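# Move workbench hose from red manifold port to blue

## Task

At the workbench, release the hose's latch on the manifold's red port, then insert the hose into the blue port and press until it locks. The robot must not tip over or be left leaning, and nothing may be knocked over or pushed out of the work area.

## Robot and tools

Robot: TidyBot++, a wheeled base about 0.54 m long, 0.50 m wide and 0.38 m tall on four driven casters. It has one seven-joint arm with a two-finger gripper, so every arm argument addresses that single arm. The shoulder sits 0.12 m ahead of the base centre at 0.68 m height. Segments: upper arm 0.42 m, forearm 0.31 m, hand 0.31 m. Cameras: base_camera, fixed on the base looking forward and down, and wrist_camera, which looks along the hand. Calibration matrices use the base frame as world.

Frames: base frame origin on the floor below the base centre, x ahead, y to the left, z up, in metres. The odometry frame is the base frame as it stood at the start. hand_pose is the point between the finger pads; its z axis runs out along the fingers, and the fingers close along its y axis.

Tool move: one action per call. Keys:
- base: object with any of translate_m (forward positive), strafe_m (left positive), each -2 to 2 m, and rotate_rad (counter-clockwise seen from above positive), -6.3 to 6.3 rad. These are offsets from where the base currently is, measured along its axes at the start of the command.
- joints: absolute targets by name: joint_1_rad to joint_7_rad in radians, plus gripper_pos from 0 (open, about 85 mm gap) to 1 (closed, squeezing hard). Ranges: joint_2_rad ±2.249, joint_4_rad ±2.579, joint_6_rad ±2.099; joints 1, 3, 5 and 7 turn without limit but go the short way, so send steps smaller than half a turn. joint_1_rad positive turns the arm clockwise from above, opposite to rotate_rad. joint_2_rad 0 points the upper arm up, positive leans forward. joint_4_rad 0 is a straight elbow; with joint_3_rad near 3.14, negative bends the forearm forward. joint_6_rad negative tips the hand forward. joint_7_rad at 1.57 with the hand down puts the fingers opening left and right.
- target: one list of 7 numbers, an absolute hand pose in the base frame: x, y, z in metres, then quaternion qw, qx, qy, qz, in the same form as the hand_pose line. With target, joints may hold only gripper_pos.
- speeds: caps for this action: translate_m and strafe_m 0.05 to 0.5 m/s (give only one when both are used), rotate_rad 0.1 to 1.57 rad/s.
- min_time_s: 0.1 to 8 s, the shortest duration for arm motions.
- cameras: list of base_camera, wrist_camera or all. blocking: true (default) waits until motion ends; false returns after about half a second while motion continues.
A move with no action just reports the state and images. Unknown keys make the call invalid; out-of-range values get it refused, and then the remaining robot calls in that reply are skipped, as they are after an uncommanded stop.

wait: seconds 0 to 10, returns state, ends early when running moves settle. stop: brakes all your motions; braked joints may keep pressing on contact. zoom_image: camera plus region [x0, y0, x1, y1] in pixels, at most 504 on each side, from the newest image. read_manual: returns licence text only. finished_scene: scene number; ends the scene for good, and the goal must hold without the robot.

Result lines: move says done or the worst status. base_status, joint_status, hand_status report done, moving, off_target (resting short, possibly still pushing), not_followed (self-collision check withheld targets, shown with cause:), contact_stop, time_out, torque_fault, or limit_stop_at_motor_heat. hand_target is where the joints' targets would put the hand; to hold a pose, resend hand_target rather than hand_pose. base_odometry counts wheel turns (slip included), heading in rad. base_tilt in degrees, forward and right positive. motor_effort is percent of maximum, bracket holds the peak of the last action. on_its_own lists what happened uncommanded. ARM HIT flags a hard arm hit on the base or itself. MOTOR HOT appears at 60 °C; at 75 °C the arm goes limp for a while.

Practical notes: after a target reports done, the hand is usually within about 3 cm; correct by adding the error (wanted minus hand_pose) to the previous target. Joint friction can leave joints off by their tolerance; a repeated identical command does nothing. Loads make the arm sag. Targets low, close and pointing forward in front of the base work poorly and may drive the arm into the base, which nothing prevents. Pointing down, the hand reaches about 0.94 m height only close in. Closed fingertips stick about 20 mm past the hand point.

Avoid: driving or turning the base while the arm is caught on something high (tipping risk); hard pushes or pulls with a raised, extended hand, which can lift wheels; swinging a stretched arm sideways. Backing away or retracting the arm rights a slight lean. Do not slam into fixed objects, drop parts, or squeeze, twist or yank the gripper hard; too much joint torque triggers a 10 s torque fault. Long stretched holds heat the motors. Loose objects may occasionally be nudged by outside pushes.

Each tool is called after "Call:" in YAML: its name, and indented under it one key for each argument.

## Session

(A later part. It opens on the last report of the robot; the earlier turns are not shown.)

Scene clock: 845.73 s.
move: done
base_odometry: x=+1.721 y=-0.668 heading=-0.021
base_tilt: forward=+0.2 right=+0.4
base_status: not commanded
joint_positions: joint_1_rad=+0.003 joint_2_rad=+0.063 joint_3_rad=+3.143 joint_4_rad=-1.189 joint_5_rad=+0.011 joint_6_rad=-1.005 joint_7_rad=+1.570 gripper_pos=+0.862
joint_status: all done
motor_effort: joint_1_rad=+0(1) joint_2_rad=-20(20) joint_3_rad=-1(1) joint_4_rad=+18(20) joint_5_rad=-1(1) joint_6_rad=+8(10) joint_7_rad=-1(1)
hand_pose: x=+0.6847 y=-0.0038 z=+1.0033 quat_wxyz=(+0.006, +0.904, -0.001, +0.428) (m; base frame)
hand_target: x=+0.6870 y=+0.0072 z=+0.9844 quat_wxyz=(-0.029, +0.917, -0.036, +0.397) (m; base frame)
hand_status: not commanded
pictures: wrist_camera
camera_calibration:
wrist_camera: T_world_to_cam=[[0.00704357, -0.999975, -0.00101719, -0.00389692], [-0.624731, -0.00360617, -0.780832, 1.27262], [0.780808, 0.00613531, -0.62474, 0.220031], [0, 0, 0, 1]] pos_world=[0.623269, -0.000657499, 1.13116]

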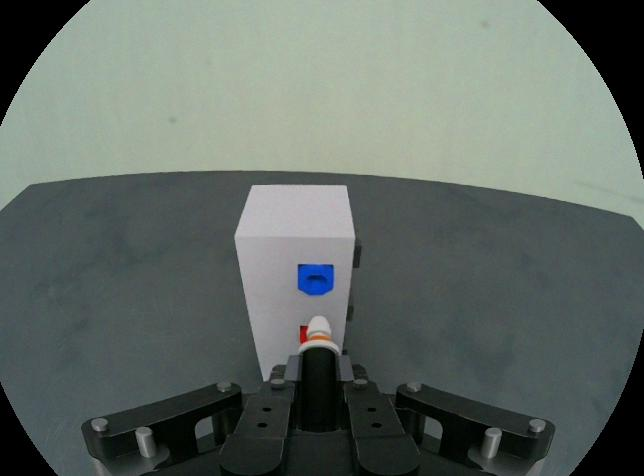

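Call:
move:
  joints: {"joint_1_rad": -0.012, "joint_2_rad": 0.144, "joint_4_rad": -1.113, "joint_6_rad": -1.067}
  min_time_s: 2
  cameras: ["wrist_camera"]

Call:
zoom_image:
  camera: "wrist_camera"
  region: [240, 240, 400, 370]

Scene clock: 870.20 s.
move: done
base_odometry: x=+1.721 y=-0.668 heading=-0.021
base_tilt: forward=+0.2 right=+0.4
base_status: not commanded
joint_positions: joint_1_rad=+0.001 joint_2_rad=+0.106 joint_3_rad=+3.143 joint_4_rad=-1.144 joint_5_rad=+0.011 joint_6_rad=-1.006 joint_7_rad=+1.570 gripper_pos=+0.862
joint_status: all done
motor_effort: joint_1_rad=+0(1) joint_2_rad=-21(22) joint_3_rad=+0(1) joint_4_rad=+19(20) joint_5_rad=-1(1) joint_6_rad=+8(9) joint_7_rad=-1(1)
hand_pose: x=+0.7029 y=-0.0024 z=+1.0023 quat_wxyz=(+0.006, +0.904, +0.000, +0.428) (m; base frame)
hand_target: x=+0.7049 y=+0.0228 z=+0.9825 quat_wxyz=(-0.034, +0.917, -0.023, +0.396) (m; base frame)
hand_status: not commanded
pictures: wrist_camera
camera_calibration:
wrist_camera: T_world_to_cam=[[0.00952738, -0.999954, -0.000958029, -0.00446936], [-0.624278, -0.00519957, -0.781185, 1.28332], [0.781144, 0.00804072, -0.624299, 0.204476], [0, 0, 0, 1]] pos_world=[0.641468, 0.000559453, 1.13016]

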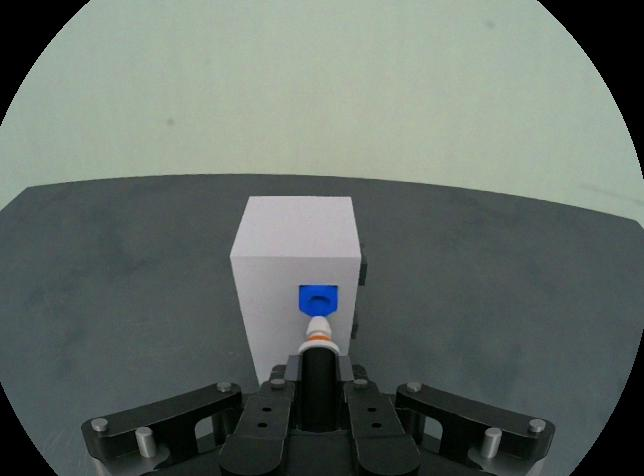

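Scaled by 3.150.

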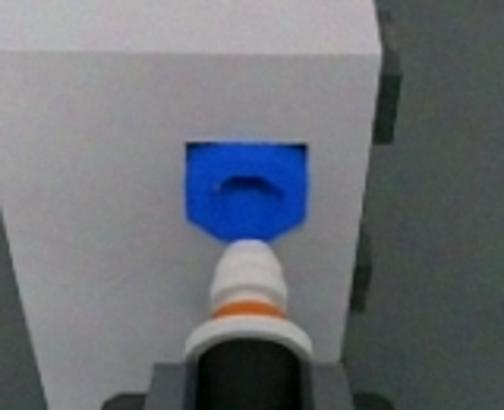

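Call:
move:
  joints: {"joint_2_rad": 0.174, "joint_4_rad": -1.077, "joint_6_rad": -1.073}
  min_time_s: 2
  cameras: ["wrist_camera"]

Call:
zoom_image:
  camera: "wrist_camera"
  region: [240, 240, 400, 370]

Scene clock: 893.17 s.
move: done
base_odometry: x=+1.721 y=-0.668 heading=-0.021
base_tilt: forward=+0.2 right=+0.4
base_status: not commanded
joint_positions: joint_1_rad=+0.001 joint_2_rad=+0.134 joint_3_rad=+3.143 joint_4_rad=-1.107 joint_5_rad=+0.011 joint_6_rad=-1.012 joint_7_rad=+1.570 gripper_pos=+0.862
joint_status: all done
motor_effort: joint_1_rad=+0(1) joint_2_rad=-22(22) joint_3_rad=+0(1) joint_4_rad=+18(20) joint_5_rad=-1(1) joint_6_rad=+8(9) joint_7_rad=-1(1)
hand_pose: x=+0.7143 y=-0.0024 z=+1.0040 quat_wxyz=(+0.006, +0.903, +0.000, +0.430) (m; base frame)
hand_target: x=+0.7168 y=+0.0229 z=+0.9823 quat_wxyz=(-0.035, +0.917, -0.023, +0.396) (m; base frame)
hand_status: not commanded
pictures: wrist_camera
camera_calibration:
wrist_camera: T_world_to_cam=[[0.00945187, -0.999955, -0.000869409, -0.00462529], [-0.622104, -0.00519961, -0.782917, 1.29206], [0.782877, 0.00794089, -0.622125, 0.193221], [0, 0, 0, 1]] pos_world=[0.652574, 0.000558797, 1.13178]

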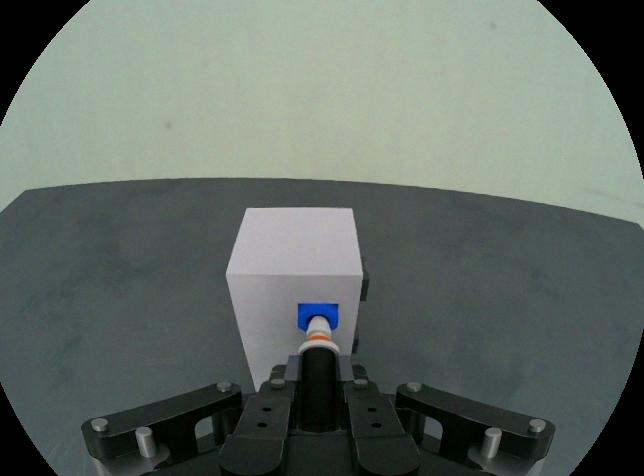

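Scaled by 3.150.

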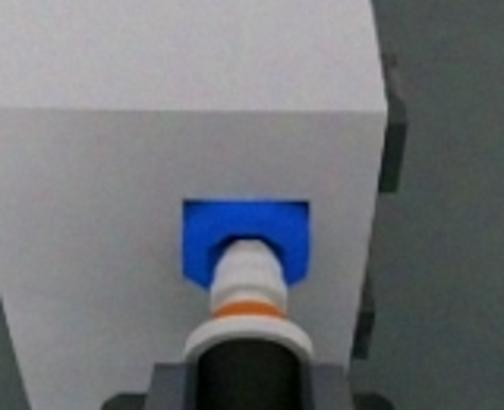

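Call:
move:
  joints: {"joint_2_rad": 0.194, "joint_4_rad": -1.053, "joint_6_rad": -1.077}
  min_time_s: 2
  cameras: ["wrist_camera"]

Call:
zoom_image:
  camera: "wrist_camera"
  region: [240, 240, 400, 370]

Scene clock: 907.37 s.
move: done
base_odometry: x=+1.721 y=-0.668 heading=-0.021
base_tilt: forward=+0.2 right=+0.4
base_status: not commanded
joint_positions: joint_1_rad=+0.000 joint_2_rad=+0.144 joint_3_rad=+3.143 joint_4_rad=-1.088 joint_5_rad=+0.011 joint_6_rad=-1.028 joint_7_rad=+1.570 gripper_pos=+0.862
joint_status: all done
motor_effort: joint_1_rad=+0(1) joint_2_rad=-20(22) joint_3_rad=+1(1) joint_4_rad=+19(20) joint_5_rad=-1(1) joint_6_rad=+10(11) joint_7_rad=-1(1)
hand_pose: x=+0.7162 y=-0.0023 z=+1.0049 quat_wxyz=(+0.006, +0.904, +0.000, +0.427) (m; base frame)
hand_target: x=+0.7247 y=+0.0230 z=+0.9819 quat_wxyz=(-0.035, +0.917, -0.023, +0.396) (m; base frame)
hand_status: not commanded
pictures: wrist_camera
camera_calibration:
wrist_camera: T_world_to_cam=[[0.00960184, -0.999953, -0.00105371, -0.00443775], [-0.626934, -0.00519906, -0.779055, 1.29351], [0.779013, 0.00814097, -0.626954, 0.199901], [0, 0, 0, 1]] pos_world=[0.655262, 0.000660111, 1.13304]

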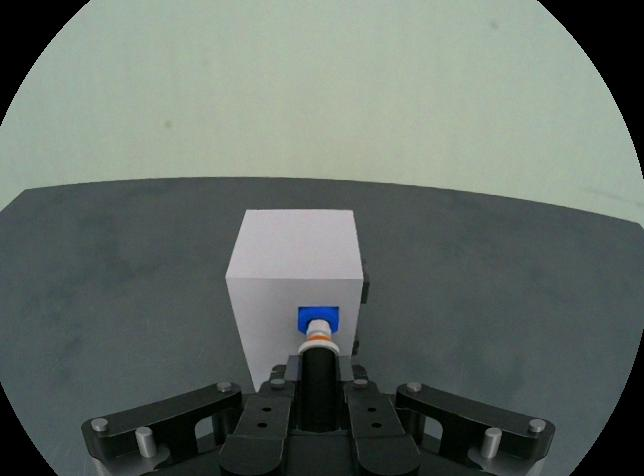

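Scaled by 3.150.

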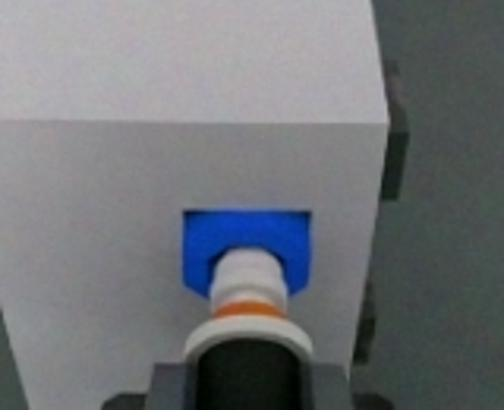

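Call:
move:
  joints: {"joint_2_rad": 0.235, "joint_4_rad": -1.035, "joint_6_rad": -1.03}
  min_time_s: 2
  cameras: ["wrist_camera"]

Call:
zoom_image:
  camera: "wrist_camera"
  region: [240, 240, 400, 370]

Scene clock: 930.13 s.
move: done
base_odometry: x=+1.721 y=-0.668 heading=-0.021
base_tilt: forward=+0.2 right=+0.4
base_status: not commanded
joint_positions: joint_1_rad=+0.000 joint_2_rad=+0.159 joint_3_rad=+3.143 joint_4_rad=-1.070 joint_5_rad=+0.011 joint_6_rad=-1.029 joint_7_rad=+1.570 gripper_pos=+0.862
joint_status: all done
motor_effort: joint_1_rad=+0(1) joint_2_rad=-16(21) joint_3_rad=+1(2) joint_4_rad=+18(21) joint_5_rad=-1(1) joint_6_rad=+13(15) joint_7_rad=-1(1)
hand_pose: x=+0.7225 y=-0.0019 z=+1.0054 quat_wxyz=(+0.006, +0.904, +0.000, +0.428) (m; base frame)
hand_target: x=+0.7488 y=+0.0232 z=+0.9769 quat_wxyz=(-0.035, +0.912, -0.024, +0.407) (m; base frame)
hand_status: not commanded
pictures: wrist_camera
camera_calibration:
wrist_camera: T_world_to_cam=[[0.0101663, -0.999948, -0.000974355, -0.00455456], [-0.625383, -0.00559786, -0.780298, 1.2979], [0.780252, 0.00854212, -0.625407, 0.192845], [0, 0, 0, 1]] pos_world=[0.661265, 0.00106386, 1.13335]

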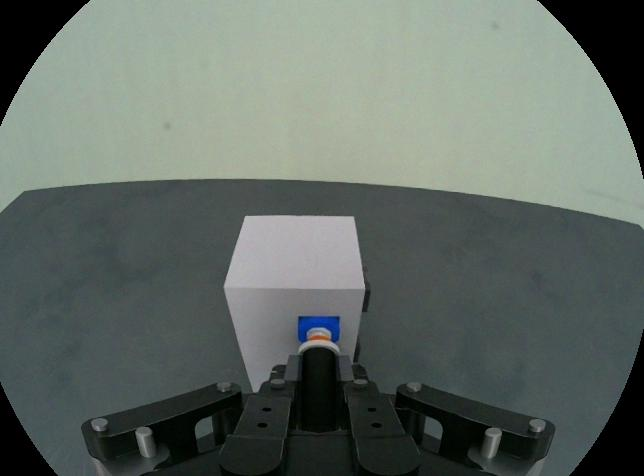

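Scaled by 3.150.

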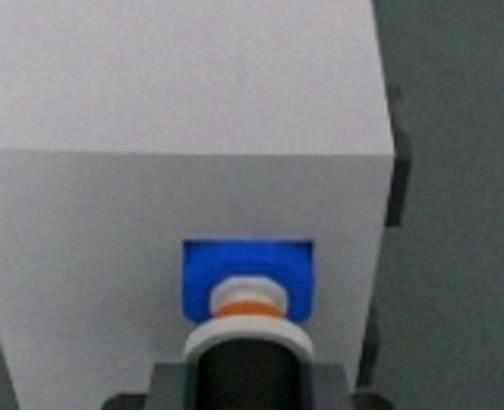

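Call:
move:
  joints: {"joint_2_rad": 0.275, "joint_4_rad": -1.008, "joint_6_rad": -0.995}
  min_time_s: 2
  cameras: ["wrist_camera"]

Call:
zoom_image:
  camera: "wrist_camera"
  region: [240, 240, 400, 370]

Scene clock: 940.83 s.
move: off_target
base_odometry: x=+1.721 y=-0.668 heading=-0.021
base_tilt: forward=+0.2 right=+0.4
base_status: not commanded
joint_positions: joint_1_rad=+0.000 joint_2_rad=+0.172 joint_3_rad=+3.143 joint_4_rad=-1.055 joint_5_rad=+0.011 joint_6_rad=-1.029 joint_7_rad=+1.570 gripper_pos=+0.862
joint_status: joint_2_rad off_target (ended at +0.172, target +0.275); the others done
motor_effort: joint_1_rad=+0(1) joint_2_rad=-11(16) joint_3_rad=+0(1) joint_4_rad=+20(23) joint_5_rad=-1(1) joint_6_rad=+21(23) joint_7_rad=-1(1)
hand_pose: x=+0.7281 y=-0.0019 z=+1.0052 quat_wxyz=(+0.006, +0.904, +0.000, +0.428) (m; base frame)
hand_target: x=+0.7708 y=+0.0233 z=+0.9739 quat_wxyz=(-0.036, +0.908, -0.024, +0.417) (m; base frame)
hand_status: not commanded
pictures: wrist_camera
camera_calibration:
wrist_camera: T_world_to_cam=[[0.0101676, -0.999948, -0.00096132, -0.00462539], [-0.624383, -0.0055979, -0.781098, 1.3013], [0.781052, 0.00854214, -0.624407, 0.186781], [0, 0, 0, 1]] pos_world=[0.666668, 0.00106386, 1.13306]

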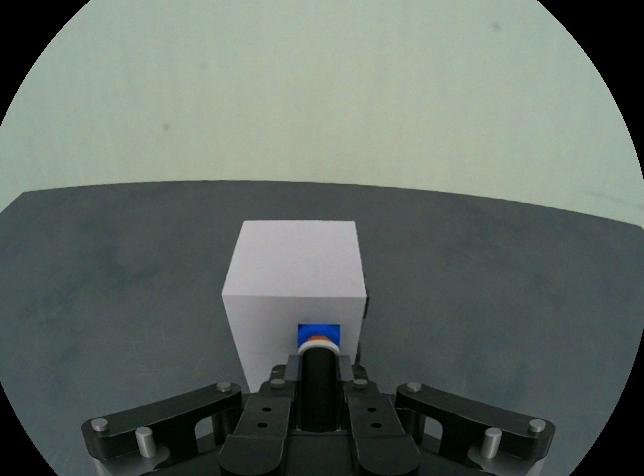

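Scaled by 3.150.

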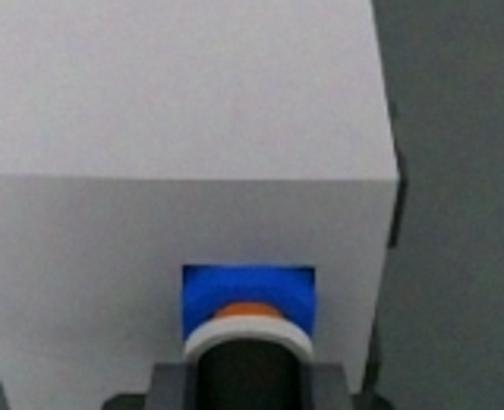

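Call:
move:
  joints: {"joint_2_rad": 0.315, "joint_4_rad": -0.985, "joint_6_rad": -0.955, "gripper_pos": 0.96}
  min_time_s: 2
  cameras: ["wrist_camera"]

Call:
zoom_image:
  camera: "wrist_camera"
  region: [240, 240, 400, 370]

Scene clock: 947.00 s.
move: off_target
base_odometry: x=+1.721 y=-0.668 heading=-0.021
base_tilt: forward=+0.2 right=+0.4
base_status: not commanded
joint_positions: joint_1_rad=+0.000 joint_2_rad=+0.186 joint_3_rad=+3.143 joint_4_rad=-1.039 joint_5_rad=+0.011 joint_6_rad=-1.031 joint_7_rad=+1.570 gripper_pos=+0.862
joint_status: joint_2_rad off_target (ended at +0.186, target +0.315); gripper_pos off_target (ended at +0.862, target +0.960); the others done
motor_effort: joint_1_rad=+0(1) joint_2_rad=-4(11) joint_3_rad=+0(2) joint_4_rad=+20(24) joint_5_rad=-1(1) joint_6_rad=+28(31) joint_7_rad=-1(2)
hand_pose: x=+0.7338 y=-0.0019 z=+1.0048 quat_wxyz=(+0.006, +0.904, +0.000, +0.428) (m; base frame)
hand_target: x=+0.7930 y=+0.0234 z=+0.9694 quat_wxyz=(-0.036, +0.903, -0.025, +0.428) (m; base frame)
hand_status: not commanded
pictures: wrist_camera
camera_calibration:
wrist_camera: T_world_to_cam=[[0.0101677, -0.999948, -0.000958136, -0.00468742], [-0.624103, -0.00559739, -0.781322, 1.30461], [0.781276, 0.00854226, -0.624127, 0.181612], [0, 0, 0, 1]] pos_world=[0.672368, 0.00106385, 1.13266]

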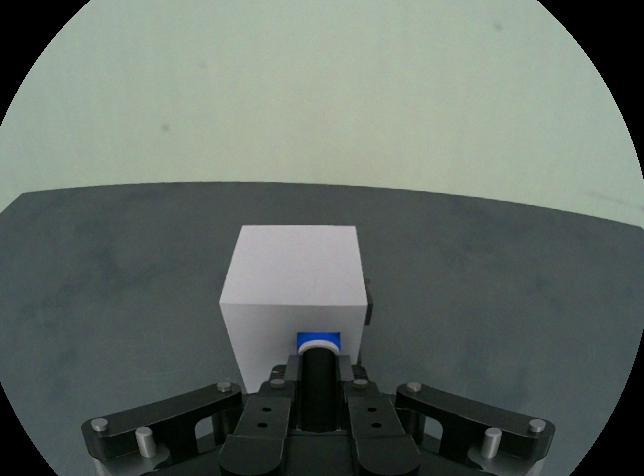

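Scaled by 3.150.

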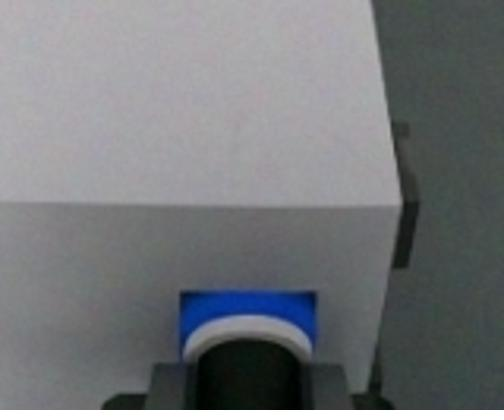

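Call:
move:
  joints: {"joint_2_rad": 0.225, "joint_4_rad": -1.01, "joint_6_rad": -1.07}
  min_time_s: 2
  cameras: ["wrist_camera"]

Call:
zoom_image:
  camera: "wrist_camera"
  region: [240, 240, 400, 370]

Scene clock: 960.30 s.
move: done
base_odometry: x=+1.721 y=-0.668 heading=-0.021
base_tilt: forward=+0.2 right=+0.4
base_status: not commanded
joint_positions: joint_1_rad=+0.000 joint_2_rad=+0.185 joint_3_rad=+3.143 joint_4_rad=-1.038 joint_5_rad=+0.011 joint_6_rad=-1.035 joint_7_rad=+1.570 gripper_pos=+0.862
joint_status: all done
motor_effort: joint_1_rad=+1(1) joint_2_rad=-13(13) joint_3_rad=+1(2) joint_4_rad=+17(23) joint_5_rad=-1(1) joint_6_rad=+14(30) joint_7_rad=-1(2)
hand_pose: x=+0.7328 y=-0.0019 z=+1.0050 quat_wxyz=(+0.006, +0.904, +0.000, +0.428) (m; base frame)
hand_target: x=+0.7402 y=+0.0232 z=+0.9872 quat_wxyz=(-0.035, +0.913, -0.023, +0.405) (m; base frame)
hand_status: not commanded
pictures: wrist_camera
camera_calibration:
wrist_camera: T_world_to_cam=[[0.0101034, -0.999948, -0.00105628, -0.00452486], [-0.625713, -0.00549818, -0.780034, 1.30395], [0.779988, 0.00854194, -0.625736, 0.185107], [0, 0, 0, 1]] pos_world=[0.671564, 0.00106358, 1.13295]

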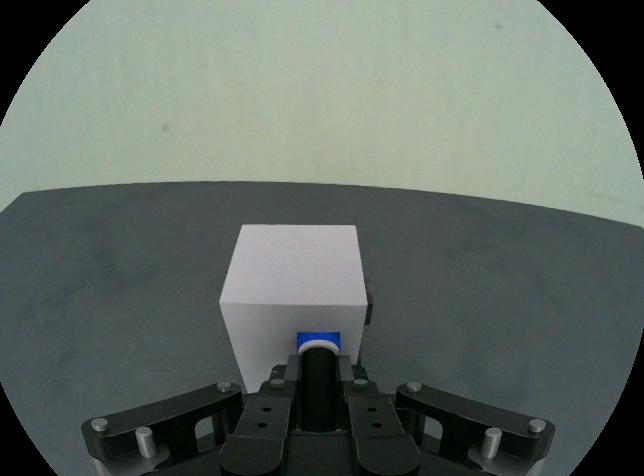

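Scaled by 3.150.

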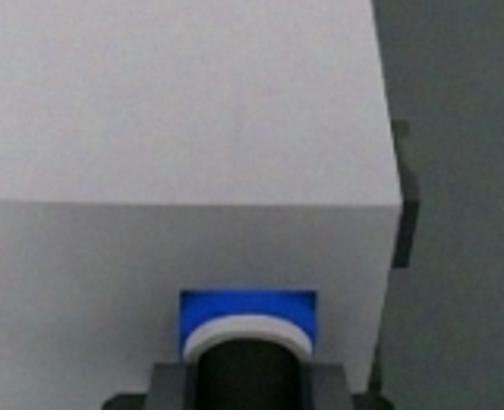

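Call:
move:
  joints: {"joint_2_rad": 0.155, "joint_4_rad": -1.04, "joint_6_rad": -1.1}
  min_time_s: 2
  cameras: ["wrist_camera"]

Call:
zoom_image:
  camera: "wrist_camera"
  region: [240, 240, 400, 370]

Scene clock: 968.93 s.
move: done
base_odometry: x=+1.721 y=-0.668 heading=-0.021
base_tilt: forward=+0.2 right=+0.4
base_status: not commanded
joint_positions: joint_1_rad=+0.000 joint_2_rad=+0.184 joint_3_rad=+3.143 joint_4_rad=-1.037 joint_5_rad=+0.011 joint_6_rad=-1.038 joint_7_rad=+1.570 gripper_pos=+0.862
joint_status: all done
motor_effort: joint_1_rad=+1(1) joint_2_rad=-21(21) joint_3_rad=+1(1) joint_4_rad=+17(18) joint_5_rad=+0(1) joint_6_rad=+7(14) joint_7_rad=-1(1)
hand_pose: x=+0.7316 y=-0.0019 z=+1.0055 quat_wxyz=(+0.006, +0.904, +0.000, +0.427) (m; base frame)
hand_target: x=+0.7090 y=+0.0229 z=+1.0068 quat_wxyz=(-0.035, +0.911, -0.023, +0.410) (m; base frame)
hand_status: not commanded
pictures: wrist_camera
camera_calibration:
wrist_camera: T_world_to_cam=[[0.0101016, -0.999948, -0.00106843, -0.004499], [-0.626601, -0.0054973, -0.77932, 1.30365], [0.779274, 0.00854185, -0.626625, 0.187808], [0, 0, 0, 1]] pos_world=[0.670562, 0.00106357, 1.13364]

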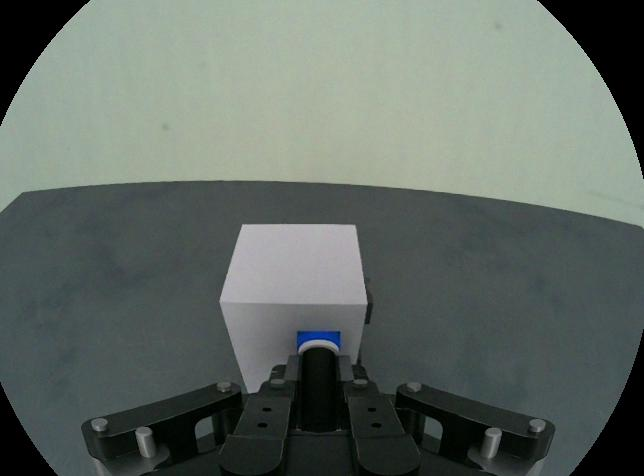

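Scaled by 3.150.

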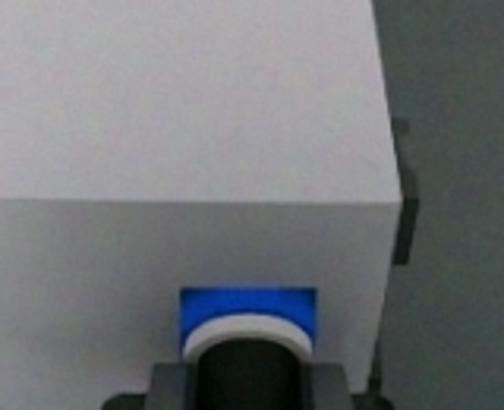

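Call:
move:
  joints: {"gripper_pos": 0.6}
  cameras: ["wrist_camera"]

Call:
zoom_image:
  camera: "wrist_camera"
  region: [240, 240, 400, 370]

Scene clock: 973.13 s.
move: done
base_odometry: x=+1.721 y=-0.668 heading=-0.021
base_tilt: forward=+0.2 right=+0.4
base_status: not commanded
joint_positions: joint_1_rad=-0.001 joint_2_rad=+0.184 joint_3_rad=+3.143 joint_4_rad=-1.037 joint_5_rad=+0.011 joint_6_rad=-1.040 joint_7_rad=+1.570 gripper_pos=+0.600
joint_status: all done
motor_effort: joint_1_rad=+0(1) joint_2_rad=-23(25) joint_3_rad=+0(1) joint_4_rad=+17(18) joint_5_rad=-1(1) joint_6_rad=+7(8) joint_7_rad=-1(1)
hand_pose: x=+0.7312 y=-0.0018 z=+1.0051 quat_wxyz=(+0.006, +0.905, +0.000, +0.426) (m; base frame)
hand_target: x=+0.7090 y=+0.0229 z=+1.0068 quat_wxyz=(-0.035, +0.911, -0.023, +0.410) (m; base frame)
hand_status: not commanded
pictures: wrist_camera
camera_calibration:
wrist_camera: T_world_to_cam=[[0.0102404, -0.999947, -0.00107263, -0.00458466], [-0.628036, -0.00559697, -0.778164, 1.30293], [0.778117, 0.00864239, -0.62806, 0.190173], [0, 0, 0, 1]] pos_world=[0.670359, 0.00106451, 1.13333]

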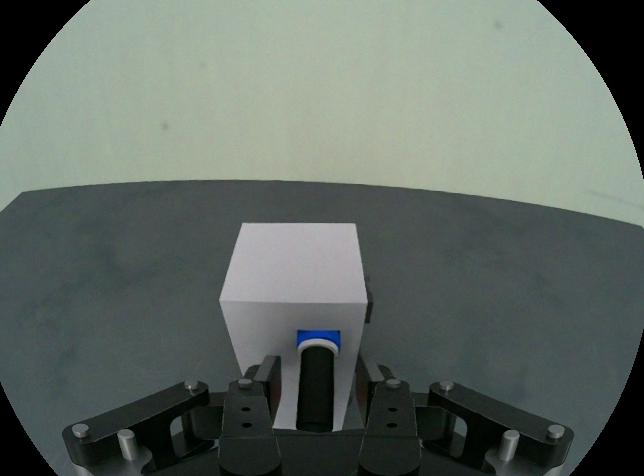

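Scaled by 3.150.

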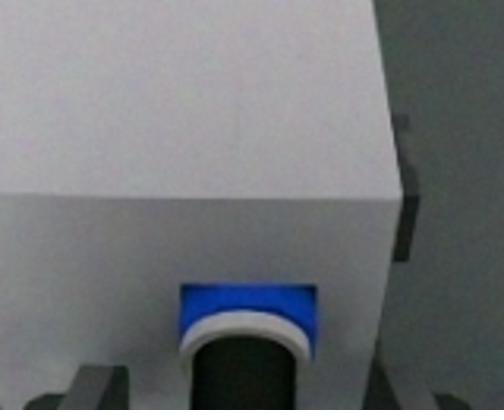

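Call:
move:
  joints: {"gripper_pos": 0.0}
  cameras: ["wrist_camera"]

Scene clock: 999.33 s.
move: done
base_odometry: x=+1.721 y=-0.668 heading=-0.021
base_tilt: forward=+0.2 right=+0.4
base_status: not commanded
joint_positions: joint_1_rad=-0.001 joint_2_rad=+0.184 joint_3_rad=+3.143 joint_4_rad=-1.037 joint_5_rad=+0.011 joint_6_rad=-1.040 joint_7_rad=+1.570 gripper_pos=+0.000
joint_status: all done
motor_effort: joint_1_rad=+1(1) joint_2_rad=-23(23) joint_3_rad=+0(1) joint_4_rad=+18(18) joint_5_rad=-1(1) joint_6_rad=+7(8) joint_7_rad=-1(1)
hand_pose: x=+0.7312 y=-0.0018 z=+1.0051 quat_wxyz=(+0.006, +0.905, +0.000, +0.426) (m; base frame)
hand_target: x=+0.7090 y=+0.0229 z=+1.0068 quat_wxyz=(-0.035, +0.911, -0.023, +0.410) (m; base frame)
hand_status: not commanded
pictures: wrist_camera
camera_calibration:
wrist_camera: T_world_to_cam=[[0.0102404, -0.999947, -0.00107263, -0.00458466], [-0.628036, -0.00559697, -0.778164, 1.30293], [0.778117, 0.00864239, -0.62806, 0.190173], [0, 0, 0, 1]] pos_world=[0.670359, 0.00106451, 1.13333]

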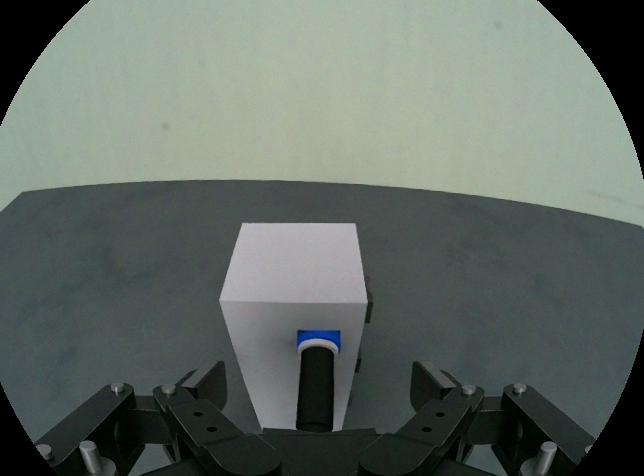

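Call:
move:
  joints: {"joint_2_rad": 0.09, "joint_4_rad": -0.965, "joint_6_rad": -1.2}
  min_time_s: 2
  cameras: ["wrist_camera"]

Call:
move:
  joints: {"joint_2_rad": 0.03, "joint_4_rad": -0.92, "joint_6_rad": -1.30}
  min_time_s: 2
  cameras: ["wrist_camera"]

Scene clock: 1016.40 s.
move: done
base_odometry: x=+1.721 y=-0.668 heading=-0.021
base_tilt: forward=+0.2 right=+0.4
base_status: not commanded
joint_positions: joint_1_rad=-0.001 joint_2_rad=+0.129 joint_3_rad=+3.143 joint_4_rad=-0.992 joint_5_rad=+0.011 joint_6_rad=-1.138 joint_7_rad=+1.570 gripper_pos=+0.000
joint_status: all done
motor_effort: joint_1_rad=+0(1) joint_2_rad=-20(23) joint_3_rad=+0(1) joint_4_rad=+17(19) joint_5_rad=-1(1) joint_6_rad=+8(9) joint_7_rad=-1(1)
hand_pose: x=+0.6966 y=-0.0020 z=+1.0379 quat_wxyz=(+0.006, +0.904, +0.000, +0.427) (m; base frame)
hand_target: x=+0.6709 y=+0.0226 z=+1.0593 quat_wxyz=(-0.036, +0.903, -0.020, +0.428) (m; base frame)
hand_status: not commanded
pictures: wrist_camera
camera_calibration:
wrist_camera: T_world_to_cam=[[0.00922479, -0.999956, -0.00151639, -0.00313637], [-0.626657, -0.00459929, -0.779281, 1.30696], [0.77924, 0.00813896, -0.626672, 0.235463], [0, 0, 0, 1]] pos_world=[0.635563, 0.000958433, 1.16604]

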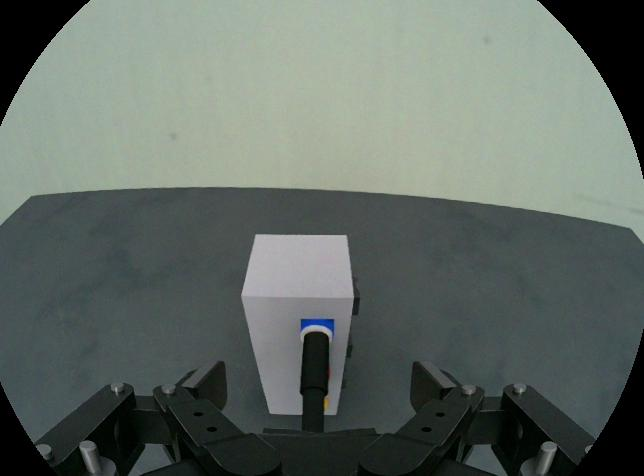

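Scene clock: 1018.70 s.
move: done
base_odometry: x=+1.721 y=-0.668 heading=-0.021
base_tilt: forward=+0.2 right=+0.4
base_status: not commanded
joint_positions: joint_1_rad=-0.001 joint_2_rad=+0.067 joint_3_rad=+3.143 joint_4_rad=-0.947 joint_5_rad=+0.011 joint_6_rad=-1.238 joint_7_rad=+1.570 gripper_pos=+0.000
joint_status: all done
motor_effort: joint_1_rad=+0(1) joint_2_rad=-18(21) joint_3_rad=+1(1) joint_4_rad=+17(18) joint_5_rad=-1(1) joint_6_rad=+7(8) joint_7_rad=-1(1)
hand_pose: x=+0.6559 y=-0.0021 z=+1.0716 quat_wxyz=(+0.005, +0.903, -0.001, +0.430) (m; base frame)
hand_target: x=+0.6289 y=+0.0222 z=+1.0898 quat_wxyz=(-0.035, +0.902, -0.019, +0.430) (m; base frame)
hand_status: not commanded
pictures: wrist_camera
camera_calibration:
wrist_camera: T_world_to_cam=[[0.00823633, -0.999964, -0.0020599, -0.00166908], [-0.621, -0.00350034, -0.783802, 1.30887], [0.783767, 0.00773485, -0.621007, 0.279223], [0, 0, 0, 1]] pos_world=[0.593978, 0.000752725, 1.19929]

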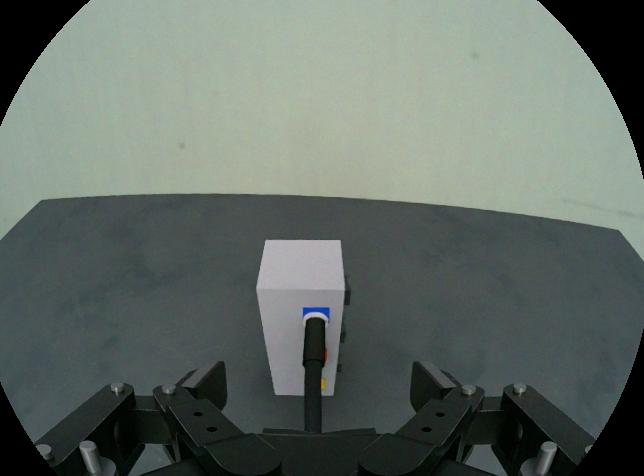

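Call:
move:
  joints: {"joint_2_rad": -0.136, "joint_4_rad": -1.0, "joint_6_rad": -1.25}
  min_time_s: 3
  cameras: ["wrist_camera"]

Call:
zoom_image:
  camera: "wrist_camera"
  region: [220, 200, 420, 420]

Scene clock: 1028.40 s.
move: done
base_odometry: x=+1.721 y=-0.668 heading=-0.021
base_tilt: forward=+0.2 right=+0.4
base_status: not commanded
joint_positions: joint_1_rad=-0.001 joint_2_rad=-0.105 joint_3_rad=+3.143 joint_4_rad=-0.971 joint_5_rad=+0.011 joint_6_rad=-1.238 joint_7_rad=+1.570 gripper_pos=+0.000
joint_status: all done
motor_effort: joint_1_rad=+0(1) joint_2_rad=-11(19) joint_3_rad=+0(1) joint_4_rad=+15(18) joint_5_rad=-1(1) joint_6_rad=+8(10) joint_7_rad=-1(1)
hand_pose: x=+0.5826 y=-0.0022 z=+1.1457 quat_wxyz=(+0.005, +0.868, -0.001, +0.496) (m; base frame)
hand_target: x=+0.5669 y=+0.0214 z=+1.1420 quat_wxyz=(-0.037, +0.871, -0.017, +0.490) (m; base frame)
hand_status: not commanded
pictures: wrist_camera
camera_calibration:
wrist_camera: T_world_to_cam=[[0.00839973, -0.999964, -0.000909016, -0.00232038], [-0.498587, -0.00340016, -0.866833, 1.3452], [0.866799, 0.00773439, -0.498598, 0.194086], [0, 0, 0, 1]] pos_world=[0.502484, 0.000752444, 1.26283]

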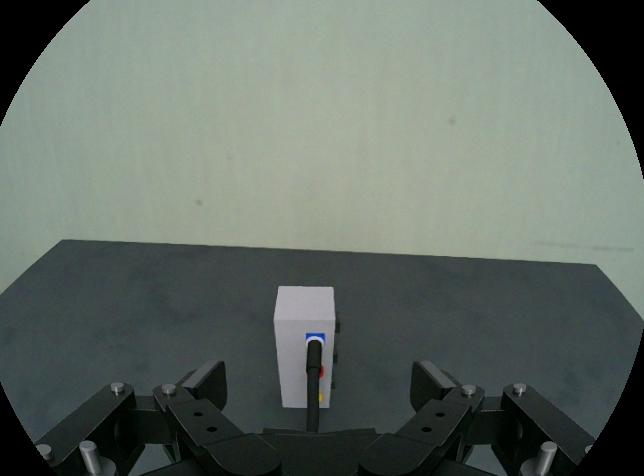

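Scaled by 2.291.

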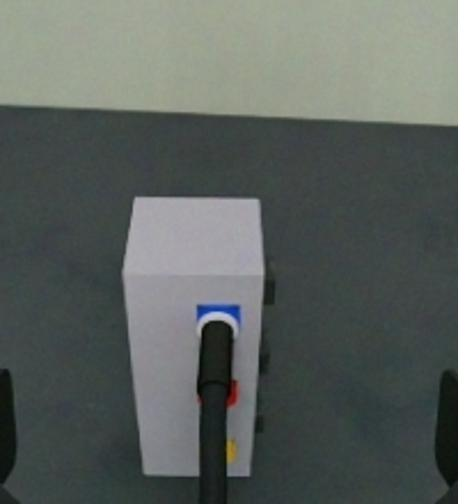

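Call:
move:
  base: {"translate_m": -0.3}
  speeds: {"translate_m": 0.2}
  cameras: ["all"]

Call:
zoom_image:
  camera: "wrist_camera"
  region: [220, 250, 420, 450]

Scene clock: 1034.70 s.
move: done
base_odometry: x=+1.421 y=-0.662 heading=-0.021
base_tilt: forward=+0.2 right=+0.4
base_status: done
joint_positions: joint_1_rad=-0.001 joint_2_rad=-0.123 joint_3_rad=+3.143 joint_4_rad=-0.974 joint_5_rad=+0.011 joint_6_rad=-1.238 joint_7_rad=+1.570 gripper_pos=+0.000
joint_status: not commanded
motor_effort: joint_1_rad=+0(1) joint_2_rad=-11(15) joint_3_rad=+0(1) joint_4_rad=+15(17) joint_5_rad=-1(1) joint_6_rad=+9(9) joint_7_rad=-1(1)
hand_pose: x=+0.5744 y=-0.0018 z=+1.1524 quat_wxyz=(+0.005, +0.865, -0.001, +0.502) (m; base frame)
hand_target: x=+0.5669 y=+0.0214 z=+1.1420 quat_wxyz=(-0.037, +0.871, -0.017, +0.490) (m; base frame)
hand_status: not commanded
pictures: base_camera, wrist_camera
camera_calibration:
wrist_camera: T_world_to_cam=[[0.00916978, -0.999958, -0.000864731, -0.00246147], [-0.485681, -0.00369786, -0.874128, 1.34789], [0.874088, 0.00843555, -0.485695, 0.185531], [0, 0, 0, 1]] pos_world=[0.492495, 0.000957881, 1.26833]

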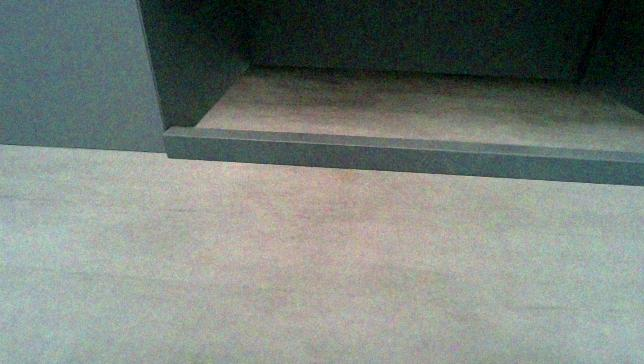

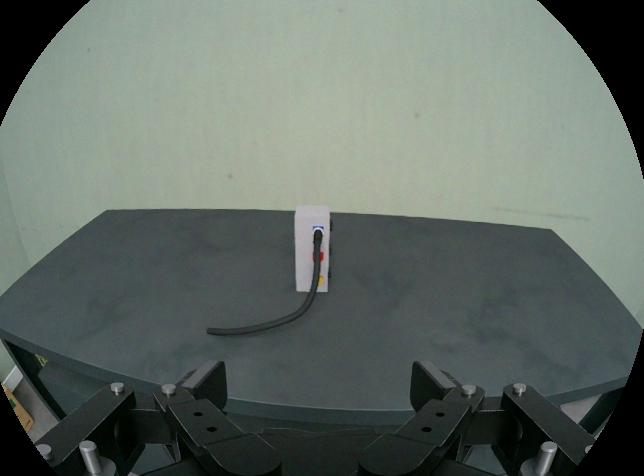

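Scaled by 2.520.

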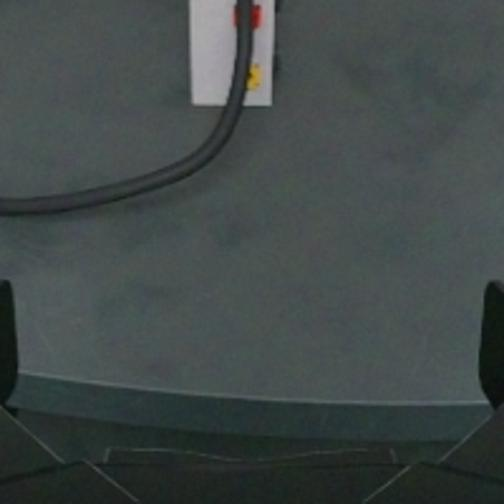

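Call:
zoom_image:
  camera: "wrist_camera"
  region: [270, 190, 360, 300]

Scaled by 4.582.

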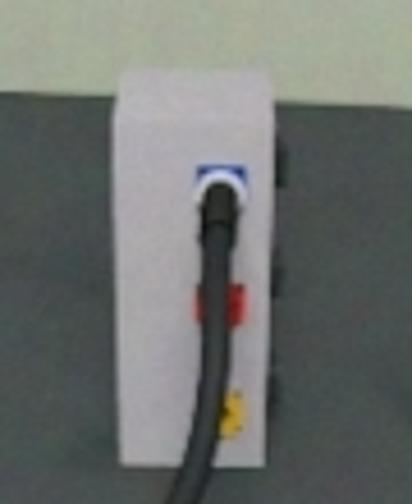

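Call:
finished_scene:
  scene: 1

The scene is finished: the task was done.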